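# Unclip both clips from the cell, keep leads connected

## Task

Detach each of the two clips from the cell and set them down away from it. Neither strip may be bent, and the leads must stay connected the whole time.

## Robot and tools

Robot: two Kinova Gen3 arms with seven joints each, left_arm and right_arm, each carrying a Robotiq 2F-85 two-finger gripper and a wrist camera. Cameras: cam_head_left, cam_head_right (on a stand behind the arms), cam_left_wrist, cam_right_wrist, all 896x504.

Frame: every hand position, velocity and target is in the scene frame, in metres. Its origin sits at table-top height halfway between the two nominal arm bases. +x points out over the table, +z up, and left_arm is on the +y side (camera image sides do not follow these names). Calibrated bases: left_arm near (+0.037, +0.386, +0.015), right_arm near (+0.029, -0.353, +0.015). Reported hand poses may be off by a few centimetres, more when reaching far. end_effector_position is the point between the closed pads. The fingers point along the gripper's +z and open along its y. Closed fingertips extend about 19 mm past that point, fully open ones about 6 mm.

The row: every commanded row holds 18 numbers covering both arms even if only one moves. First come 9 for left_arm, then 9 for right_arm. Each block is 7 absolute joint target angles in radians, then gripper position, then gripper speed. Joint order inside a block, which you must follow exactly: waist, shoulder, elbow, forearm roll, upper arm roll, wrist pitch, wrist roll. Ranges in rad: waist, upper arm roll, forearm roll and wrist roll ±69.115; shoulder ±2.250; elbow ±2.580; wrist pitch ±2.100. A target more than 0.014 past a limit, and beyond the current angle, gets the call rejected. Gripper position is absolute in [-1, 1]: +1 open at 85 mm, 0 roughly 45 mm, -1 shut; the mapping is not linear. Gripper speed in [-1, 1] runs from about 20 mm/s to 85 at 0 and 150 at +1; faster closing also squeezes harder. To leave a gripper unchanged, repeat the exact position and speed numbers you last sent, because 0 is itself a command.

Tools:
- execute_actions(actions, cameras): actions is a list of actions. Each action is a list of up to 15 rows played at 30 Hz; a shorter list keeps repeating its final row to fill 15 steps. An empty list returns state plus all camera images. cameras takes names, ["all"], or [].
- move(target, speed, blend, blocking, cameras): target is one 18-number row, or a list of up to 15 rows, of absolute joint goals. All joints are interpolated together, so the hand traces a curve and nothing is avoided. speed in rad/s, 0.01 to 2, default 0.5, applies to whichever joint travels farthest; it may be one value or one per target. blend in rad rounds intermediate waypoints; 0 means a full stop at each. blocking=false returns after about 0.5 s while motion continues; a fresh move takes over from a running one. Gripper numbers of the first row are sent at once; those of later rows only after the arms come to rest there.
- wait(seconds 0 to 10, cameras): lets time pass while holding commands.
- stop(cameras): brakes a running move; it needs some distance.
- zoom_image(camera, region [x0,y0,x1,y1] in pixels, at most 504 each way): enlarges part of the newest image from that camera.
- clear_fault(arm): resets a torque fault that a result has reported.
- read_manual(section): licence text only.
- finished_scene(scene): ends the scene irreversibly; the goal must hold without the robot.

Motion facts: joint targets move at most 1.39 rad/s for the first four joints and 1.22 for the wrist ones, and trail the measured angle by at most 0.304 or 0.266 rad. Large motions may need several actions. To keep a resting joint still, resend its value from "Joint targets". Thinking time lets the simulation run on.

Reading results: Joint positions, velocities, targets and torques appear per arm in the joint order above (rad, rad/s, N m). "move:" reports done, off_target, moving, held or fault; done does not prove contact or its absence. "joint sent to its limit" means it was clipped at an end stop. "joint command not followed" means the inter-arm clearance check trimmed steps. Gripper: position_measured_pct is roughly 50 minus 50 times the position value; object_status 0 moving, 1 blocked opening, 2 stopped on an object early (firm grip), 3 reached the command or pads met (empty or soft grip); motor_current_ma near 1000 when holding or pads touching, near 0 in free air. Flange force is the external force in the gripper's own axes, including held weight, noisy during acceleration. Wrist depth is a 7x7 grid of distances in mm ahead of each wrist camera, "-" for unknown.

Gripping: command a position narrower than the part and keep it; release by commanding a few millimetres wider than the part.

Avoid: dropping parts or letting go of moving ones; any thing leaving the table; hard impacts, since the arms are stiff and a goal just a few millimetres beyond contact pushes very hard; strong grips on a part still resting on something; twisting or yanking loads; arms touching each other, including one gripper closing on the other's fingers. A torque spike over 104.5 N m (first four joints) or 51.3 N m (wrist joints), or straying 5 degrees off plan, stops that arm until clear_fault. Long holds or stretched poses heat motors: MOTOR HOT appears at 60 °C and at 75 °C the arm sags for a while. Here, do not bend the clip strips and do not pull the leads out.

Each tool is called after "Request:" by a JSON object that holds its "name" and its "arguments".

## Session

Request:
{"name": "execute_actions", "arguments": {"actions": []}}

Scene clock: 0.00 s.
left_arm: end_effector_position=(+0.4504, +0.3357, +0.1712) position_measured_pct=0.0 object_status=3 motor_current_ma=0 end_effector_quat_wxyz=(+0.056, -0.509, +0.859, -0.008) | right_arm: end_effector_position=(+0.3671, +0.0947, +0.2414) position_measured_pct=0.0 object_status=3 motor_current_ma=0 end_effector_quat_wxyz=(-0.001, +0.909, -0.417, +0.000)
Joint names: [waist, shoulder, elbow, forearm roll, upper arm roll, wrist pitch, wrist roll]
Joint positions: left_arm=[0.323 0.385 1.93 0.097 -0.309 0.742 2.626] | right_arm=[-0.837 0.669 1.169 0.192 -0.305 1.33 2.753]
Joint velocities: within noise
Joint torques (N m): no reading
Flange force (N): no reading
Wrist depth (mm): cam_left_wrist=[320 319 347 388 386 383 384 / 392 318 388 388 385 385 383 / 391 388 388 387 385 385 383 / 389 388 388 385 385 383 382 / 389 388 387 385 385 382 337 / 389 388 387 384 385 370 315 / 388 388 386 385 383 338 381] | cam_right_wrist=[320 315 311 306 303 299 296 / 321 316 313 309 305 301 298 / 323 319 315 311 307 302 299 / 327 322 318 313 309 306 302 / 329 324 320 316 312 308 303 / 331 326 322 317 314 311 306 / 333 329 325 320 316 312 308]
Joint targets: left_arm=[0.323 0.385 1.930 0.097 -0.309 0.742 2.626] | right_arm=[-0.837 0.669 1.169 0.192 -0.305 1.330 2.753]
Tool commands: left_gripper/position=+1.0 left_gripper/speed=+1.0 right_gripper/position=+1.0 right_gripper/speed=+1.0

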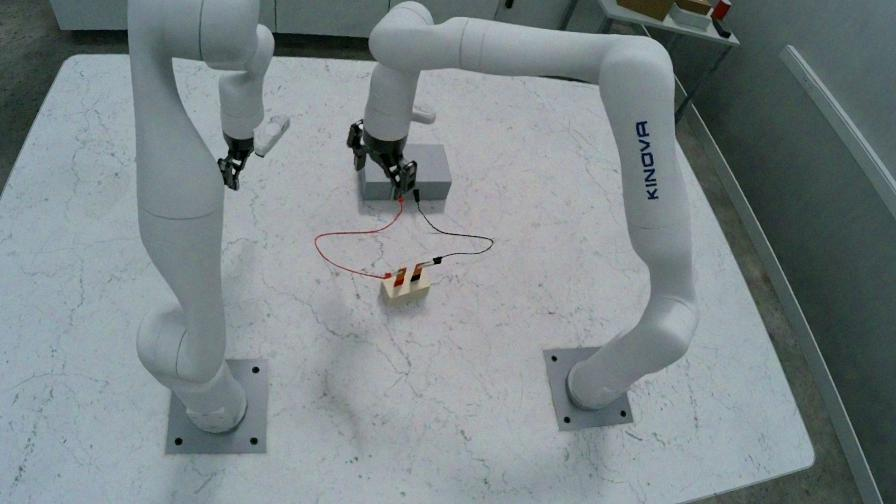

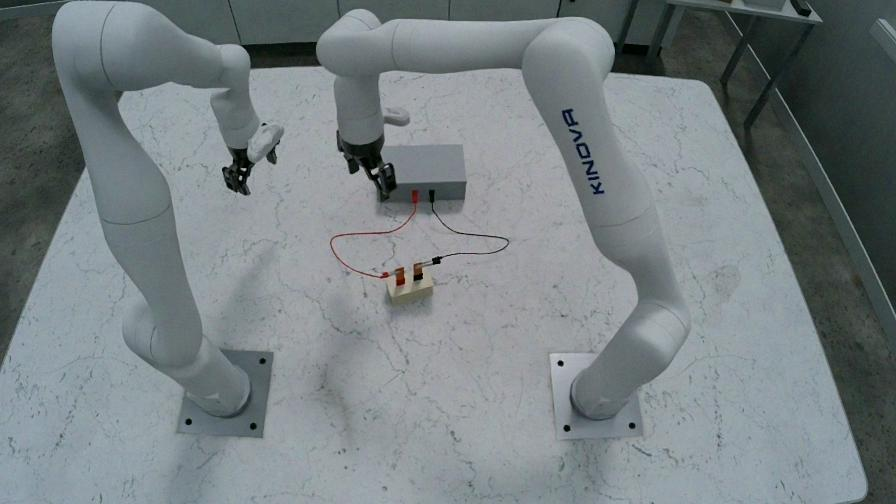

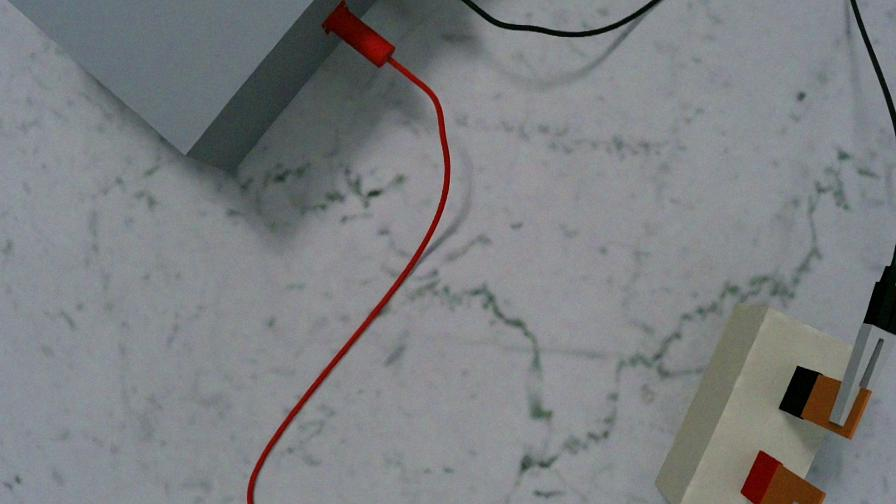

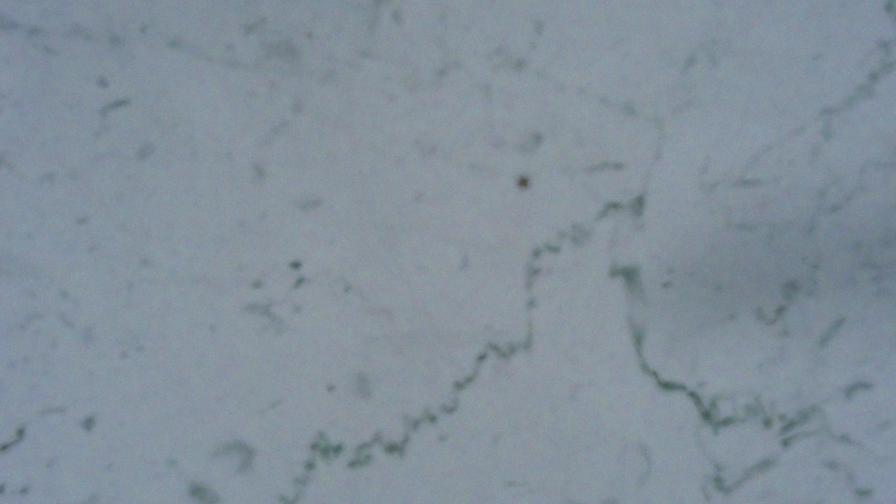

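Request:
{"name": "zoom_image", "arguments": {"camera": "cam_head_left", "region": [300, 180, 510, 320]}}

Request:
{"name": "zoom_image", "arguments": {"camera": "cam_head_right", "region": [320, 180, 530, 320]}}

Request:
{"name": "zoom_image", "arguments": {"camera": "cam_left_wrist", "region": [600, 250, 896, 504]}}

Scaled by 2.400 from the camera's 896x504 image, which has a finer 1280x720 frame.

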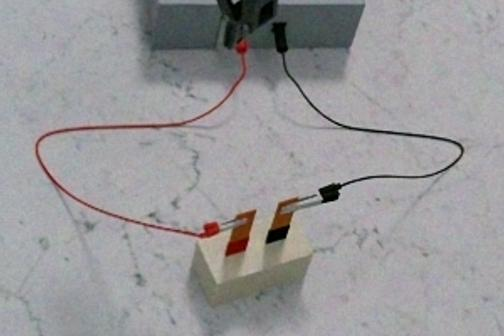

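Scaled by 2.400 from the camera's 896x504 image, which has a finer 1280x720 frame.

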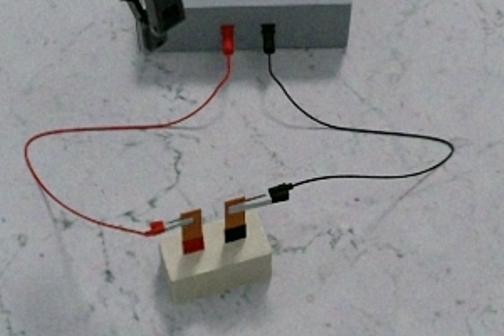

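Scaled by 1.703 from the camera's 896x504 image, which has a finer 1280x720 frame.

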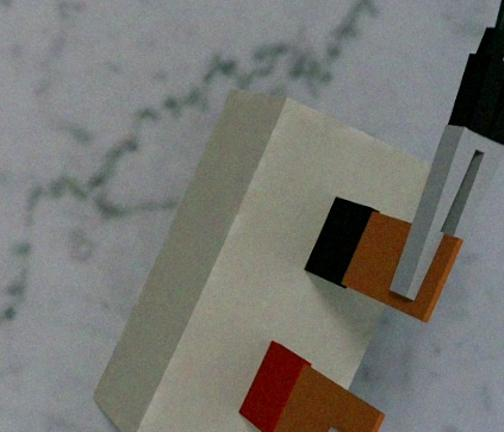

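Request:
{"name": "move", "arguments": {"target": [0.323, 0.385, 1.930, 0.097, -0.309, 0.742, 2.626, 1, 1, -1.1629, 0.2437, 1.6402, 0, 0, 1.2577, 3.5755, 1, 1], "speed": 0.7, "cameras": ["all"]}}

Scene clock: 51.70 s.
left_arm: end_effector_position=(+0.4504, +0.3357, +0.1711) position_measured_pct=0.0 object_status=3 motor_current_ma=0 end_effector_quat_wxyz=(+0.056, -0.509, +0.859, -0.008) | right_arm: end_effector_position=(+0.2200, +0.0004, +0.2998) position_measured_pct=0.0 object_status=3 motor_current_ma=0 end_effector_quat_wxyz=(+0.000, +1.000, +0.000, +0.000)
Joint names: [waist, shoulder, elbow, forearm roll, upper arm roll, wrist pitch, wrist roll]
Joint positions: left_arm=[0.323 0.385 1.93 0.097 -0.309 0.742 2.626] | right_arm=[-1.163 0.244 1.64 0 0 1.258 3.575]
Joint torques (N m): left_arm=[-1.74 -14.95 -7.92 0.06 -2.81 -0.14 0.41] | right_arm=[1.12 -12.53 -8.16 0.02 -1.5 -0.3 -0.28]
Flange force (N): left_arm=[4.1 1.0 3.1] | right_arm=[-0.5 0.3 -3.1]
Wrist depth (mm): cam_left_wrist=[451 449 448 448 445 444 443 / 451 450 446 446 445 443 442 / 449 449 447 445 444 443 442 / 450 449 448 401 445 442 443 / 449 447 400 444 444 442 441 / 447 447 447 446 442 442 441 / 450 446 446 443 443 442 439] | cam_right_wrist=[319 315 310 307 303 299 295 / 321 317 312 309 305 301 297 / 324 320 315 311 307 303 299 / 325 322 317 313 309 305 301 / 329 324 320 316 312 308 304 / 330 326 322 318 314 310 306 / 332 328 324 320 316 312 308]
Joint targets: left_arm=[0.323 0.385 1.930 0.097 -0.309 0.742 2.626] | right_arm=[-1.163 0.244 1.640 0.000 0.000 1.258 3.575]
move: done

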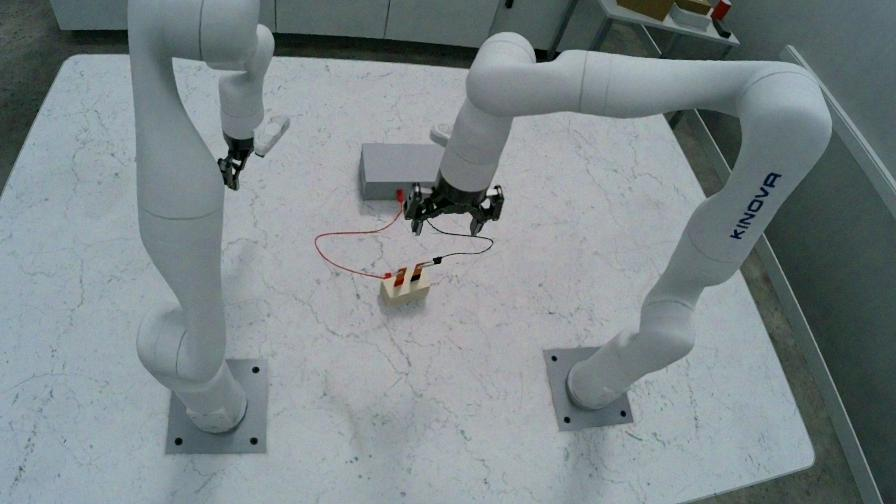

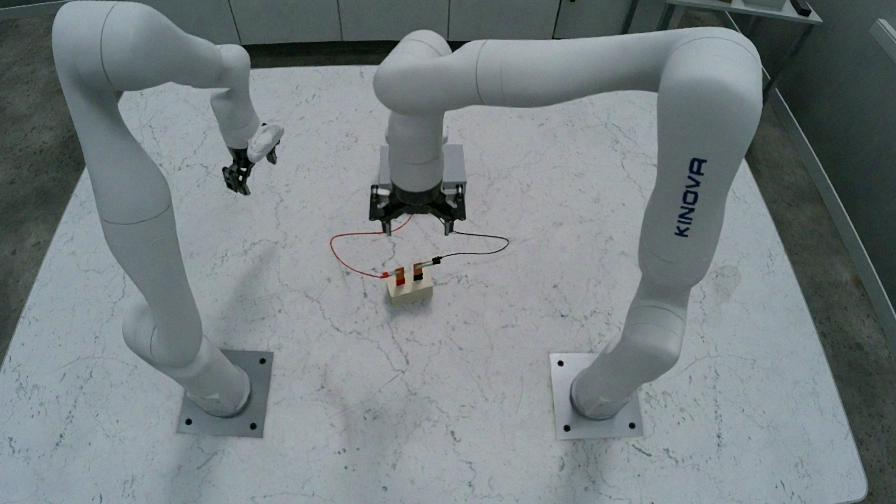

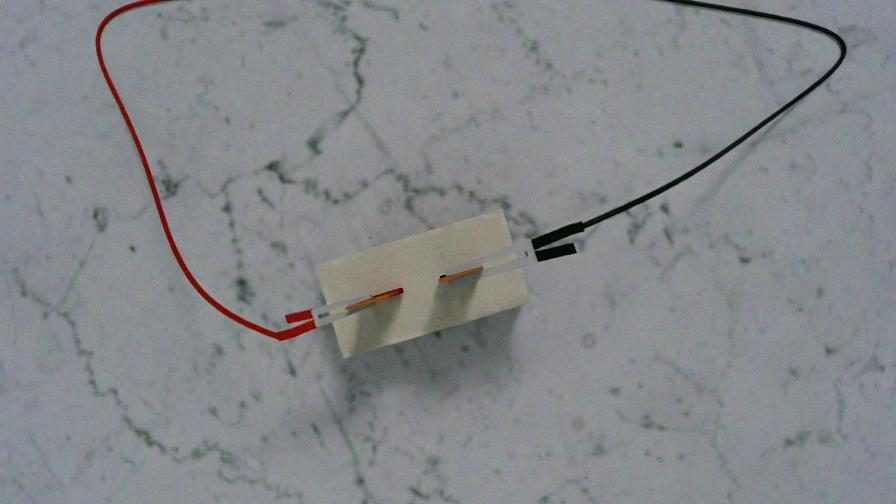

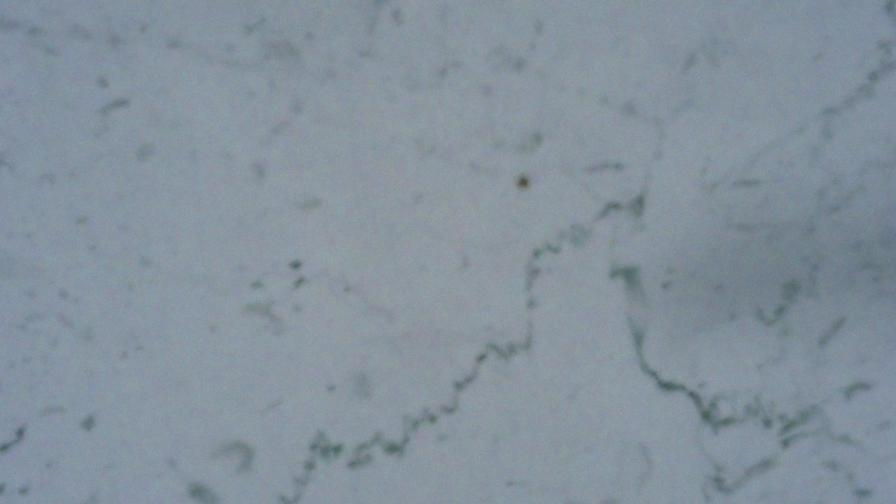

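Request:
{"name": "zoom_image", "arguments": {"camera": "cam_left_wrist", "region": [260, 190, 460, 370]}}

Request:
{"name": "zoom_image", "arguments": {"camera": "cam_left_wrist", "region": [420, 190, 620, 370]}}

Scaled by 2.520 from the camera's 896x504 image, which has a finer 1280x720 frame.

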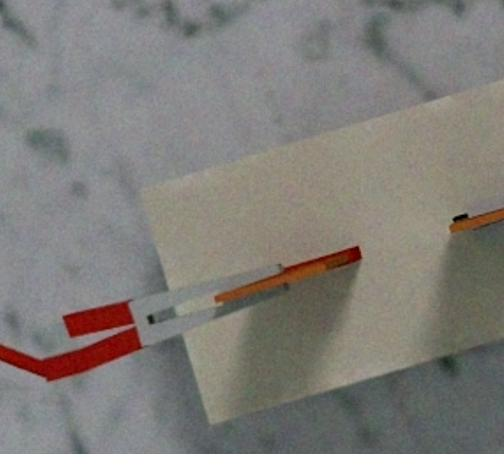

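Scaled by 2.520 from the camera's 896x504 image, which has a finer 1280x720 frame.

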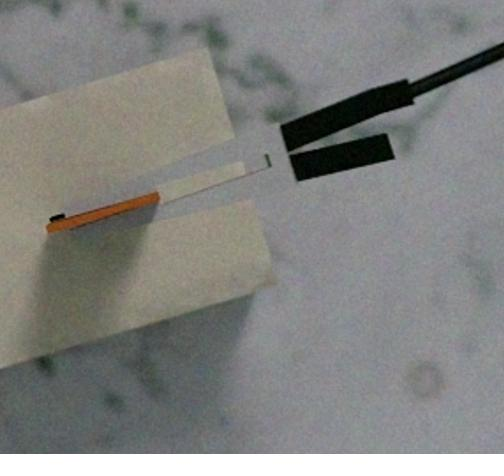

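Request:
{"name": "move", "arguments": {"target": [0.323, 0.385, 1.930, 0.097, -0.309, 0.742, 2.626, 1, 1, -0.8608, 0.3879, 1.9833, 0, 0, 0.7704, 5.7016, 1, 1], "speed": 1.0, "cameras": ["cam_left_wrist", "cam_head_left"]}}

Scene clock: 88.43 s.
left_arm: end_effector_position=(+0.4504, +0.3357, +0.1711) position_measured_pct=0.0 object_status=3 motor_current_ma=0 end_effector_quat_wxyz=(+0.056, -0.509, +0.859, -0.008) | right_arm: end_effector_position=(+0.3014, -0.0890, +0.1522) position_measured_pct=0.0 object_status=3 motor_current_ma=0 end_effector_quat_wxyz=(+0.000, +0.612, +0.791, +0.000)
Joint names: [waist, shoulder, elbow, forearm roll, upper arm roll, wrist pitch, wrist roll]
Joint positions: left_arm=[0.323 0.385 1.93 0.097 -0.309 0.742 2.626] | right_arm=[-0.861 0.388 1.983 0 0 0.77 5.702]
Joint torques (N m): left_arm=[-1.78 -14.9 -8.02 0.03 -2.79 -0.19 0.43] | right_arm=[1.18 -12.89 -5.8 -0.12 -1.54 -0.26 -0.35]
Flange force (N): left_arm=[4.3 1.3 3.0] | right_arm=[1.4 -0.9 -3.9]
Wrist depth (mm): cam_left_wrist=[303 302 300 253 297 295 295 / 302 302 300 253 297 296 294 / 303 301 300 252 297 295 294 / 302 301 300 193 297 295 295 / 302 301 300 298 297 295 294 / 302 300 299 298 296 295 294 / 301 301 299 297 297 294 292] | cam_right_wrist=[319 315 310 307 303 299 296 / 320 316 313 309 305 301 297 / 323 319 315 311 307 303 299 / 326 321 318 314 309 305 301 / 329 323 320 316 312 308 304 / 331 326 322 318 314 310 306 / 333 328 324 320 316 312 308]
Joint targets: left_arm=[0.323 0.385 1.930 0.097 -0.309 0.742 2.626] | right_arm=[-0.861 0.388 1.983 0.000 0.000 0.770 5.702]
move: done
Images, in order (width x height): cam_head_left 896x504, cam_left_wrist 896x504.

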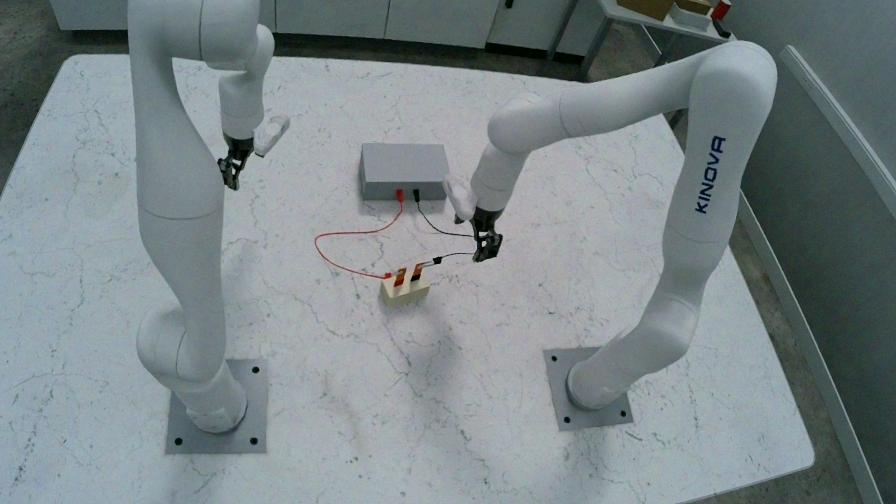

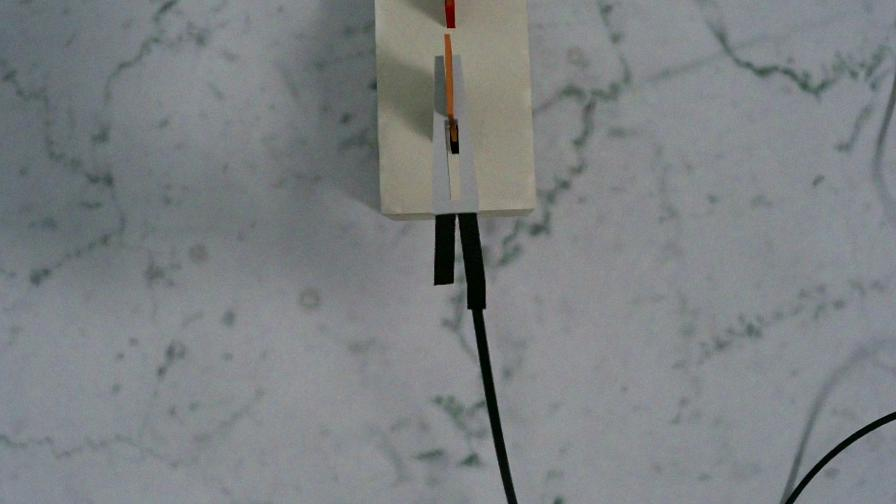

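Request:
{"name": "zoom_image", "arguments": {"camera": "cam_left_wrist", "region": [360, 0, 560, 320]}}

Scaled by 1.575 from the camera's 896x504 image, which has a finer 1280x720 frame.

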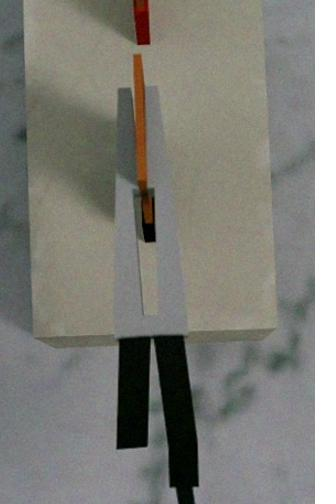

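Request:
{"name": "move", "arguments": {"target": [0.323, 0.385, 1.930, 0.097, -0.309, 0.742, 2.626, 1, 1, -1.0801, 0.4741, 1.7570, 0, 0, 0.9105, 2.3903, 1, 1], "speed": 1.2, "cameras": ["cam_left_wrist"]}}

Request:
{"name": "zoom_image", "arguments": {"camera": "cam_left_wrist", "region": [350, 150, 570, 350]}}

Scene clock: 139.10 s.
left_arm: end_effector_position=(+0.4504, +0.3357, +0.1711) position_measured_pct=0.0 object_status=3 motor_current_ma=0 end_effector_quat_wxyz=(+0.056, -0.509, +0.859, -0.008) | right_arm: end_effector_position=(+0.2682, +0.0180, +0.1698) position_measured_pct=0.0 object_status=3 motor_current_ma=0 end_effector_quat_wxyz=(+0.000, +0.806, -0.592, +0.000)
Joint names: [waist, shoulder, elbow, forearm roll, upper arm roll, wrist pitch, wrist roll]
Joint positions: left_arm=[0.323 0.385 1.93 0.097 -0.309 0.742 2.626] | right_arm=[-1.08 0.474 1.757 0 0 0.911 2.39]
Joint torques (N m): left_arm=[-1.82 -14.98 -8.05 0.02 -2.74 -0.21 0.42] | right_arm=[1.25 -15.18 -6.62 0 -1.44 -0.24 -0.32]
Flange force (N): left_arm=[4.4 1.3 3.0] | right_arm=[-1.2 1.3 -3.7]
Wrist depth (mm): cam_left_wrist=[320 319 318 317 316 314 313 / 320 319 318 317 316 315 313 / 319 319 317 316 315 314 313 / 319 317 317 315 315 314 313 / 319 317 316 270 314 313 313 / 318 317 315 270 313 313 311 / 318 316 316 269 313 312 312] | cam_right_wrist=[319 315 310 307 303 299 296 / 321 317 313 308 305 301 297 / 324 319 315 311 307 303 299 / 326 322 317 313 310 305 302 / 328 323 320 316 312 308 303 / 331 326 322 318 314 310 306 / 333 329 325 320 316 312 308]
Joint targets: left_arm=[0.323 0.385 1.930 0.097 -0.309 0.742 2.626] | right_arm=[-1.080 0.474 1.757 0.000 0.000 0.911 2.390]
move: done
Images, in order (width x height): cam_left_wrist 896x504.

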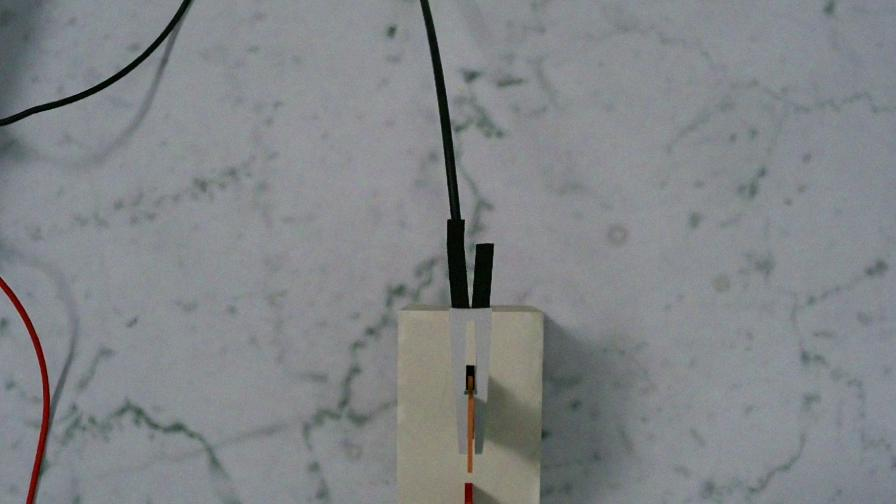

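Scaled by 2.291 from the camera's 896x504 image, which has a finer 1280x720 frame.

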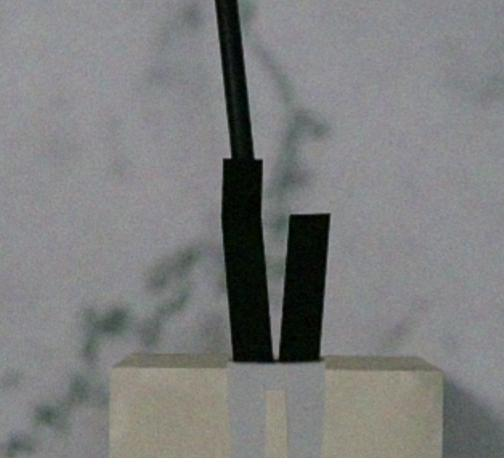

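Request:
{"name": "move", "arguments": {"target": [0.323, 0.385, 1.930, 0.097, -0.309, 0.742, 2.626, 1, 1, -0.9766, 0.4427, 1.8973, 0, 0, 0.8016, 5.6358, -0.4, -0.5], "speed": 1.2, "cameras": ["cam_left_wrist", "cam_head_left","cam_head_right"]}}

Request:
{"name": "zoom_image", "arguments": {"camera": "cam_head_right", "region": [360, 200, 500, 320]}}

Request:
{"name": "zoom_image", "arguments": {"camera": "cam_head_left", "region": [360, 200, 500, 320]}}

Scene clock: 173.43 s.
left_arm: end_effector_position=(+0.4504, +0.3357, +0.1711) position_measured_pct=0.0 object_status=3 motor_current_ma=0 end_effector_quat_wxyz=(+0.056, -0.509, +0.859, -0.008) | right_arm: end_effector_position=(+0.2853, -0.0365, +0.1499) position_measured_pct=69.7 object_status=3 motor_current_ma=0 end_effector_quat_wxyz=(+0.000, +0.592, +0.806, +0.000)
Joint names: [waist, shoulder, elbow, forearm roll, upper arm roll, wrist pitch, wrist roll]
Joint positions: left_arm=[0.323 0.385 1.93 0.097 -0.309 0.742 2.626] | right_arm=[-0.977 0.443 1.897 0 0 0.802 5.636]
Joint torques (N m): left_arm=[-1.64 -15 -7.92 0.01 -2.81 -0.14 0.48] | right_arm=[1.24 -14.14 -6 -0.1 -1.44 -0.28 -0.31]
Flange force (N): left_arm=[3.6 1.0 3.3] | right_arm=[1.7 -1.1 -3.8]
Wrist depth (mm): cam_left_wrist=[300 299 298 296 294 293 292 / 300 298 297 251 294 293 291 / 300 298 298 251 293 293 292 / 300 298 297 251 294 293 292 / 300 297 297 250 294 291 291 / 299 297 296 249 293 293 290 / 299 297 295 294 293 292 290] | cam_right_wrist=[320 315 311 307 302 299 295 / 321 317 313 308 305 301 297 / 323 319 315 311 307 303 300 / 326 322 317 313 309 306 302 / 329 324 320 316 312 307 304 / 331 327 323 318 314 310 307 / 333 328 324 320 316 313 308]
Joint targets: left_arm=[0.323 0.385 1.930 0.097 -0.309 0.742 2.626] | right_arm=[-0.977 0.443 1.897 0.000 0.000 0.802 5.636]
move: done
Images, in order (width x height): cam_head_left 896x504, cam_head_right 896x504, cam_left_wrist 896x504.

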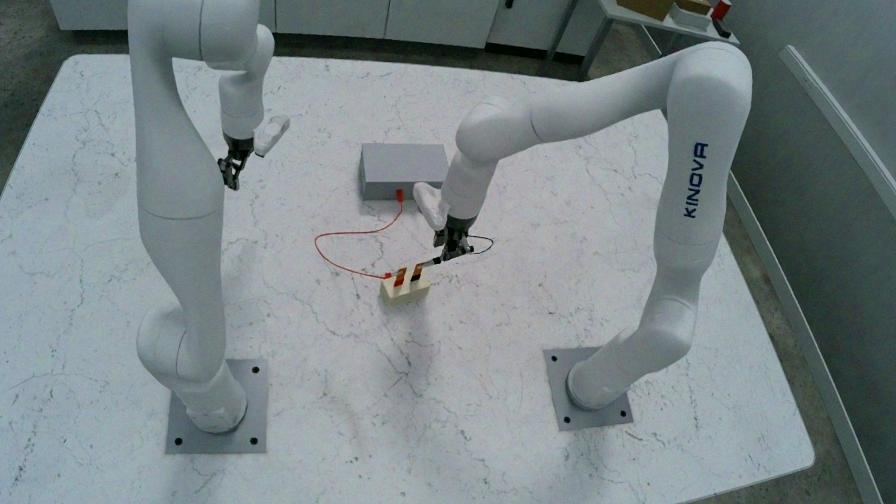

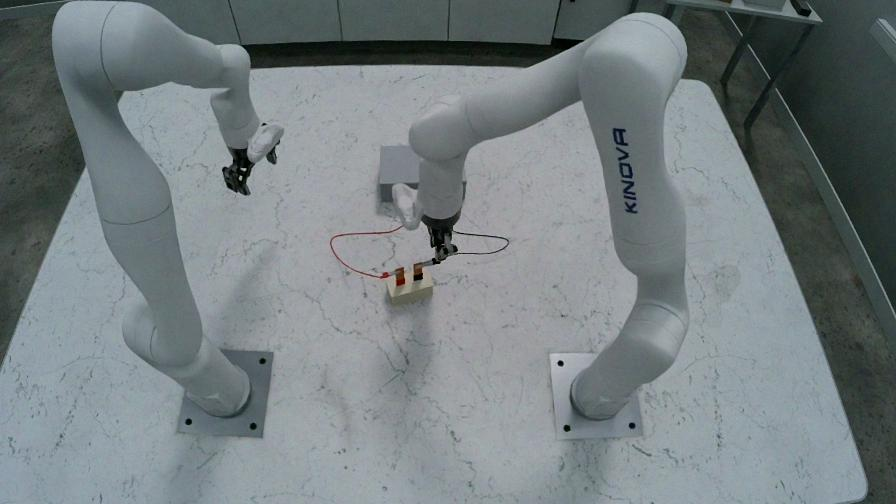

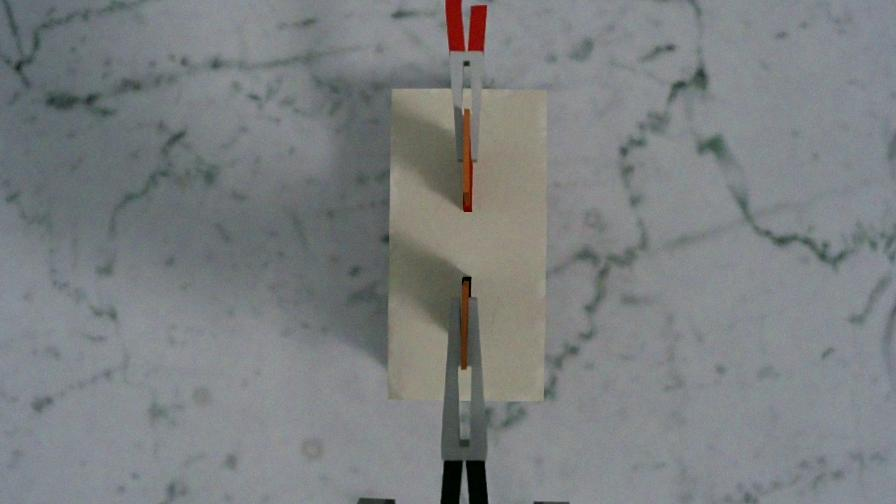

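Scaled by 3.600 from the camera's 896x504 image, which has a finer 1280x720 frame.

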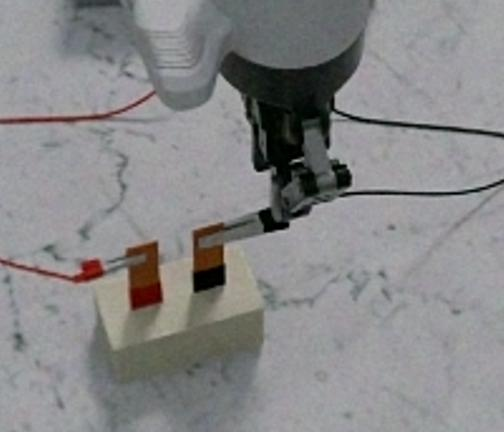

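Scaled by 3.600 from the camera's 896x504 image, which has a finer 1280x720 frame.

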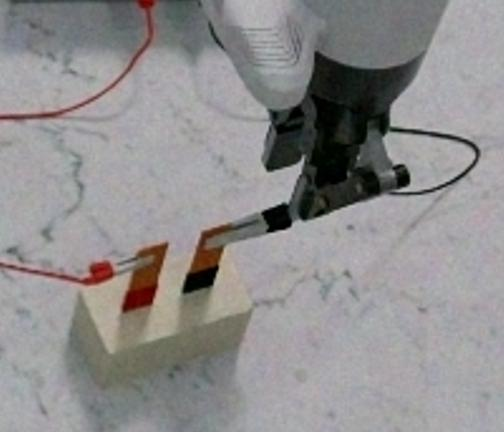

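Request:
{"name": "move", "arguments": {"target": [0.323, 0.385, 1.930, 0.097, -0.309, 0.742, 2.626, 1, 1, -0.9776, 0.5375, 1.9523, 0, 0, 0.6518, 5.6358, -0.4, -0.5], "speed": 0.1, "cameras": ["cam_left_wrist", "cam_head_left","cam_head_right"]}}

Request:
{"name": "zoom_image", "arguments": {"camera": "cam_left_wrist", "region": [340, 250, 600, 504]}}

Request:
{"name": "zoom_image", "arguments": {"camera": "cam_head_right", "region": [380, 220, 460, 300]}}

Scene clock: 184.67 s.
left_arm: end_effector_position=(+0.4504, +0.3357, +0.1711) position_measured_pct=0.0 object_status=3 motor_current_ma=0 end_effector_quat_wxyz=(+0.056, -0.509, +0.859, -0.008) | right_arm: end_effector_position=(+0.2850, -0.0363, +0.0998) position_measured_pct=69.7 object_status=3 motor_current_ma=0 end_effector_quat_wxyz=(+0.000, +0.592, +0.806, +0.000)
Joint names: [waist, shoulder, elbow, forearm roll, upper arm roll, wrist pitch, wrist roll]
Joint positions: left_arm=[0.323 0.385 1.93 0.097 -0.309 0.742 2.626] | right_arm=[-0.978 0.537 1.952 0 0 0.652 5.636]
Joint torques (N m): left_arm=[-1.76 -14.92 -7.95 0.02 -2.79 -0.14 0.43] | right_arm=[1.06 -14.74 -4.97 -0.12 -1.45 -0.3 -0.31]
Flange force (N): left_arm=[4.1 1.2 3.1] | right_arm=[2.0 -0.9 -4.1]
Wrist depth (mm): cam_left_wrist=[249 248 247 245 245 244 243 / 249 248 247 201 244 243 242 / 249 248 246 200 244 243 242 / 249 248 246 200 244 243 242 / 248 247 246 - 243 243 242 / 248 247 246 - 243 242 242 / 248 247 246 244 243 242 241] | cam_right_wrist=[319 315 310 307 303 299 296 / 321 317 313 308 305 301 298 / 324 319 315 311 307 303 299 / 326 321 318 313 310 306 301 / 329 324 320 315 312 307 304 / 331 326 322 318 314 310 307 / 333 328 324 320 316 312 308]
Joint targets: left_arm=[0.323 0.385 1.930 0.097 -0.309 0.742 2.626] | right_arm=[-0.978 0.537 1.952 0.000 0.000 0.652 5.636]
move: done
Images, in order (width x height): cam_head_left 896x504, cam_head_right 896x504, cam_left_wrist 896x504.

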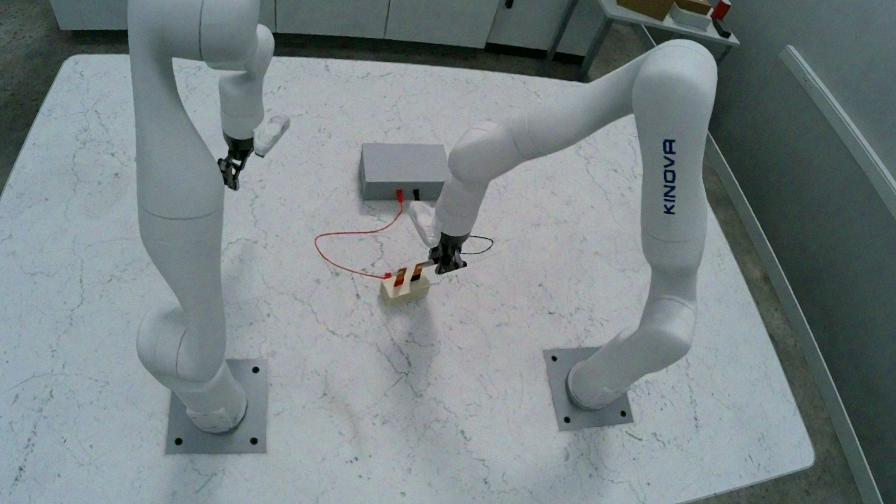

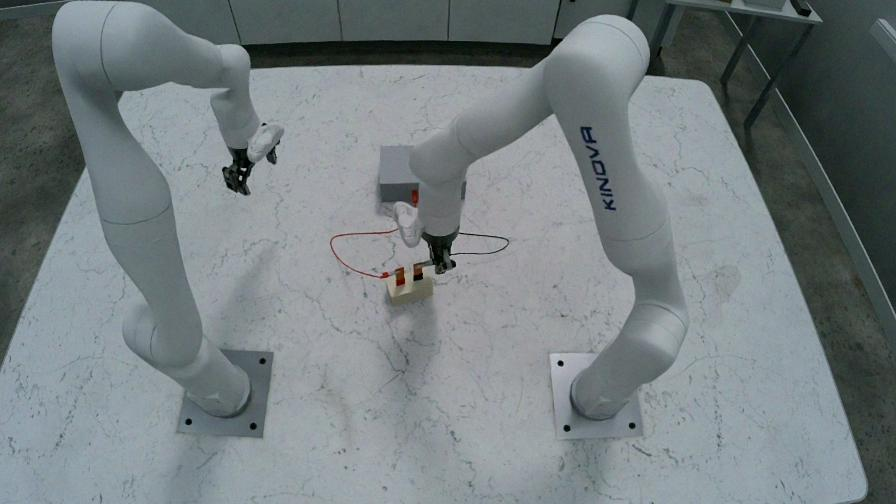

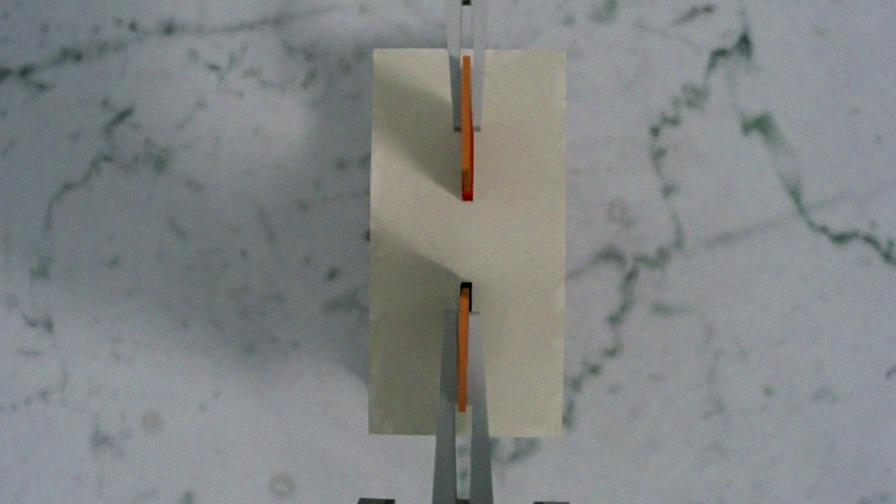

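Scaled by 1.938 from the camera's 896x504 image, which has a finer 1280x720 frame.

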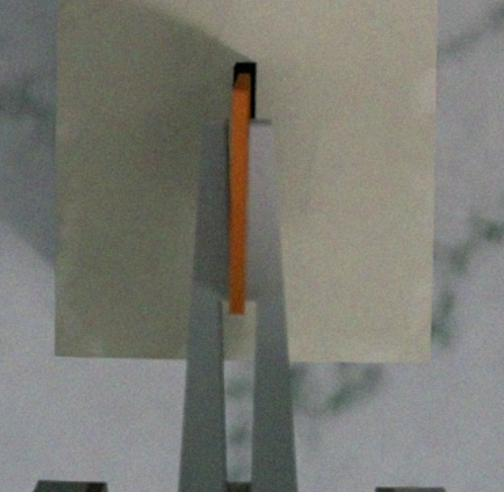

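Scaled by 6.300 from the camera's 896x504 image, which has a finer 1280x720 frame.

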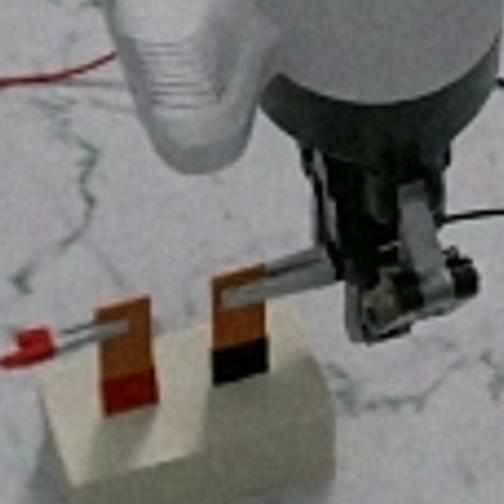

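Request:
{"name": "move", "arguments": {"target": [0.323, 0.385, 1.930, 0.097, -0.309, 0.742, 2.626, 1, 1, -0.9776, 0.5375, 1.9523, 0, 0, 0.6518, 5.6358, -0.68, -1], "speed": 0.1, "cameras": ["cam_left_wrist"]}}

Request:
{"name": "zoom_image", "arguments": {"camera": "cam_left_wrist", "region": [340, 250, 600, 504]}}

Scene clock: 192.87 s.
left_arm: end_effector_position=(+0.4504, +0.3357, +0.1711) position_measured_pct=0.0 object_status=3 motor_current_ma=0 end_effector_quat_wxyz=(+0.056, -0.509, +0.859, -0.008) | right_arm: end_effector_position=(+0.2850, -0.0363, +0.0998) position_measured_pct=84.0 object_status=0 motor_current_ma=0 end_effector_quat_wxyz=(+0.000, +0.592, +0.806, +0.000)
Joint names: [waist, shoulder, elbow, forearm roll, upper arm roll, wrist pitch, wrist roll]
Joint positions: left_arm=[0.323 0.385 1.93 0.097 -0.309 0.742 2.626] | right_arm=[-0.978 0.537 1.952 0 0 0.652 5.636]
Joint torques (N m): left_arm=[-1.71 -14.97 -7.97 0 -2.75 -0.17 0.42] | right_arm=[1.16 -14.68 -4.94 -0.12 -1.4 -0.34 -0.31]
Flange force (N): left_arm=[4.0 1.1 3.1] | right_arm=[2.3 -1.0 -4.4]
Wrist depth (mm): cam_left_wrist=[250 249 247 246 245 244 243 / 249 248 247 201 245 244 243 / 249 248 247 201 244 244 242 / 249 247 246 200 244 243 242 / 248 248 246 - 244 243 242 / 248 247 246 - 244 243 242 / 248 247 246 244 243 242 242] | cam_right_wrist=[320 315 310 306 303 299 296 / 321 317 312 308 305 301 297 / 324 319 315 311 307 303 300 / 326 321 317 313 309 305 301 / 329 324 320 316 312 307 304 / 331 326 322 318 314 310 306 / 333 329 325 320 316 312 307]
Joint targets: left_arm=[0.323 0.385 1.930 0.097 -0.309 0.742 2.626] | right_arm=[-0.978 0.537 1.952 0.000 0.000 0.652 5.636]
move: done
Images, in order (width x height): cam_left_wrist 896x504.

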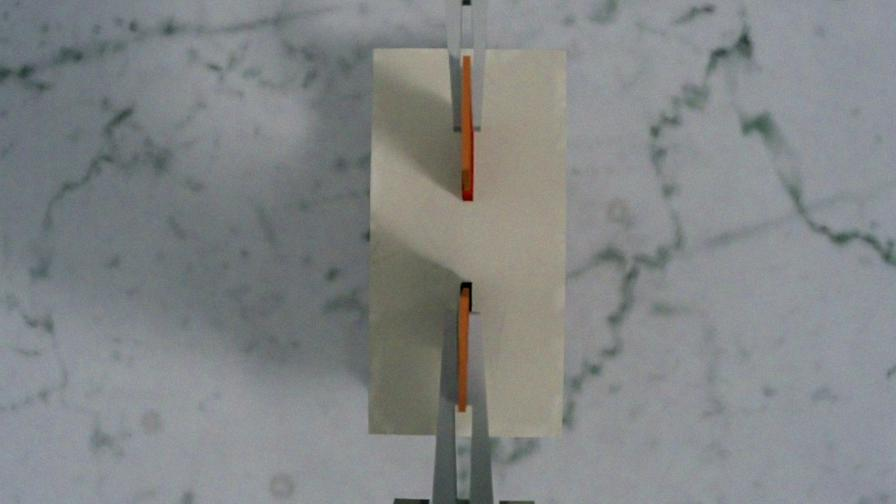

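Scaled by 1.938 from the camera's 896x504 image, which has a finer 1280x720 frame.

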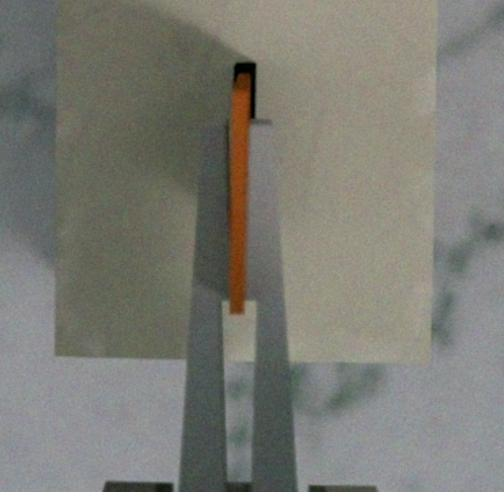

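Request:
{"name": "move", "arguments": {"target": [0.323, 0.385, 1.930, 0.097, -0.309, 0.742, 2.626, 1, 1, -0.9776, 0.5375, 1.9523, 0, 0, 0.6518, 5.6358, -0.75, -1], "speed": 0.1, "cameras": ["cam_left_wrist"]}}

Request:
{"name": "zoom_image", "arguments": {"camera": "cam_left_wrist", "region": [340, 250, 600, 504]}}

Scene clock: 198.17 s.
left_arm: end_effector_position=(+0.4504, +0.3357, +0.1711) position_measured_pct=0.0 object_status=3 motor_current_ma=0 end_effector_quat_wxyz=(+0.056, -0.509, +0.859, -0.008) | right_arm: end_effector_position=(+0.2850, -0.0363, +0.0998) position_measured_pct=87.4 object_status=0 motor_current_ma=90 end_effector_quat_wxyz=(+0.000, +0.592, +0.806, +0.000)
Joint names: [waist, shoulder, elbow, forearm roll, upper arm roll, wrist pitch, wrist roll]
Joint positions: left_arm=[0.323 0.385 1.93 0.097 -0.309 0.742 2.626] | right_arm=[-0.978 0.537 1.952 0 0 0.652 5.636]
Joint torques (N m): left_arm=[-1.71 -15.06 -7.97 0.03 -2.65 -0.23 0.41] | right_arm=[1.2 -14.74 -4.97 -0.11 -1.32 -0.29 -0.32]
Flange force (N): left_arm=[4.0 0.9 3.1] | right_arm=[2.3 -1.1 -4.1]
Wrist depth (mm): cam_left_wrist=[249 248 247 245 244 244 242 / 249 248 247 201 244 244 243 / 249 248 247 200 244 243 243 / 249 248 246 200 244 243 242 / 248 247 246 - 244 243 242 / 248 247 246 - 243 243 242 / 248 247 246 245 243 243 241] | cam_right_wrist=[319 315 310 307 303 299 295 / 321 316 313 309 305 301 297 / 324 319 315 311 307 304 299 / 326 322 317 313 309 305 302 / 329 324 320 316 312 308 304 / 330 326 322 318 313 310 306 / 333 328 324 320 316 312 308]
Joint targets: left_arm=[0.323 0.385 1.930 0.097 -0.309 0.742 2.626] | right_arm=[-0.978 0.537 1.952 0.000 0.000 0.652 5.636]
move: done
Images, in order (width x height): cam_left_wrist 896x504.

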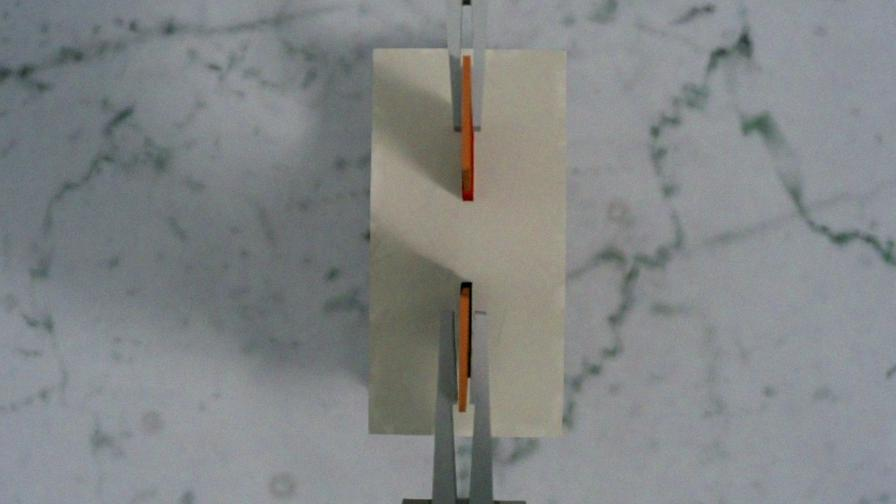

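Scaled by 1.938 from the camera's 896x504 image, which has a finer 1280x720 frame.

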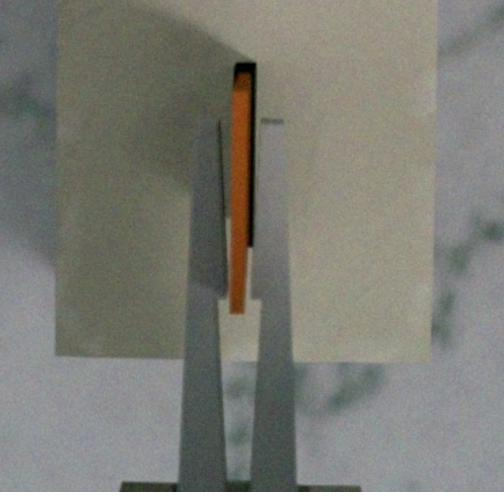

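Request:
{"name": "move", "arguments": {"target": [0.323, 0.385, 1.930, 0.097, -0.309, 0.742, 2.626, 1, 1, -0.9776, 0.5375, 1.9523, 0, 0, 0.6518, 5.6358, -0.78, -1], "speed": 0.1, "cameras": ["cam_left_wrist"]}}

Request:
{"name": "zoom_image", "arguments": {"camera": "cam_left_wrist", "region": [340, 250, 600, 504]}}

Scene clock: 203.63 s.
left_arm: end_effector_position=(+0.4504, +0.3357, +0.1711) position_measured_pct=0.0 object_status=3 motor_current_ma=0 end_effector_quat_wxyz=(+0.056, -0.509, +0.859, -0.008) | right_arm: end_effector_position=(+0.2850, -0.0363, +0.0998) position_measured_pct=89.2 object_status=0 motor_current_ma=110 end_effector_quat_wxyz=(+0.000, +0.592, +0.806, +0.000)
Joint names: [waist, shoulder, elbow, forearm roll, upper arm roll, wrist pitch, wrist roll]
Joint positions: left_arm=[0.323 0.385 1.93 0.097 -0.309 0.742 2.626] | right_arm=[-0.978 0.537 1.952 0 0 0.652 5.636]
Joint torques (N m): left_arm=[-1.73 -14.9 -7.96 0.02 -2.73 -0.17 0.39] | right_arm=[1.22 -14.63 -4.99 -0.11 -1.47 -0.31 -0.29]
Flange force (N): left_arm=[4.2 1.2 2.9] | right_arm=[2.3 -1.4 -4.3]
Wrist depth (mm): cam_left_wrist=[249 248 247 245 245 243 243 / 249 248 247 201 244 244 242 / 249 248 247 201 244 243 243 / 249 248 246 200 244 243 242 / 249 247 247 - 244 243 242 / 248 247 246 - 244 243 241 / 248 247 246 245 244 243 241] | cam_right_wrist=[320 315 311 307 302 299 296 / 321 317 313 309 305 301 297 / 323 319 315 311 307 303 299 / 325 322 318 313 309 305 301 / 328 324 320 316 311 307 304 / 330 326 322 318 313 310 306 / 333 328 324 320 315 312 307]
Joint targets: left_arm=[0.323 0.385 1.930 0.097 -0.309 0.742 2.626] | right_arm=[-0.978 0.537 1.952 0.000 0.000 0.652 5.636]
move: done
Images, in order (width x height): cam_left_wrist 896x504.

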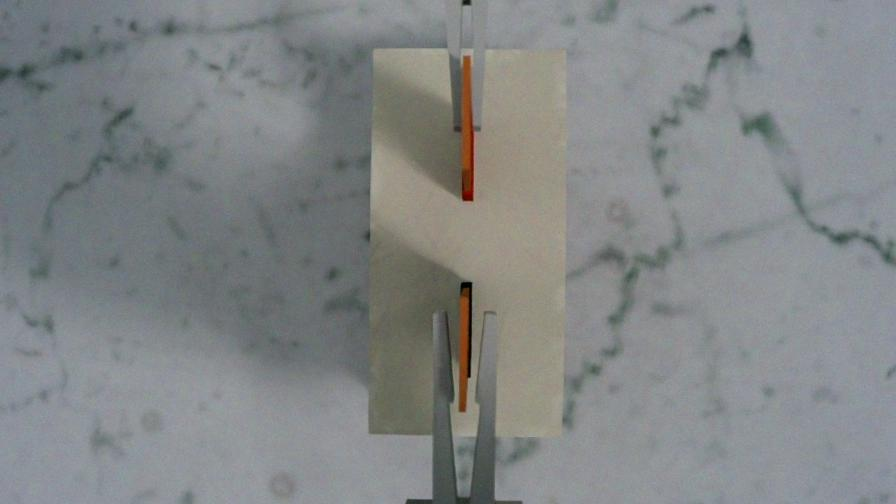

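Scaled by 1.938 from the camera's 896x504 image, which has a finer 1280x720 frame.

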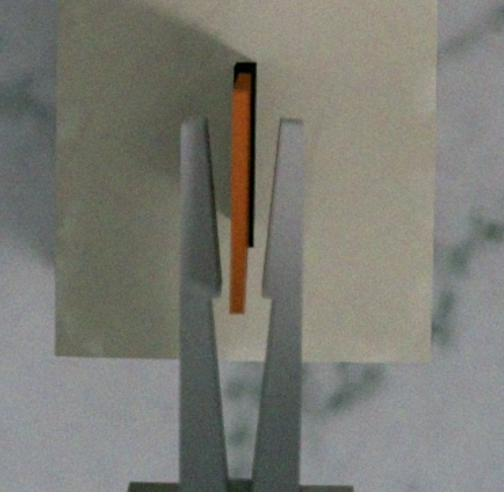

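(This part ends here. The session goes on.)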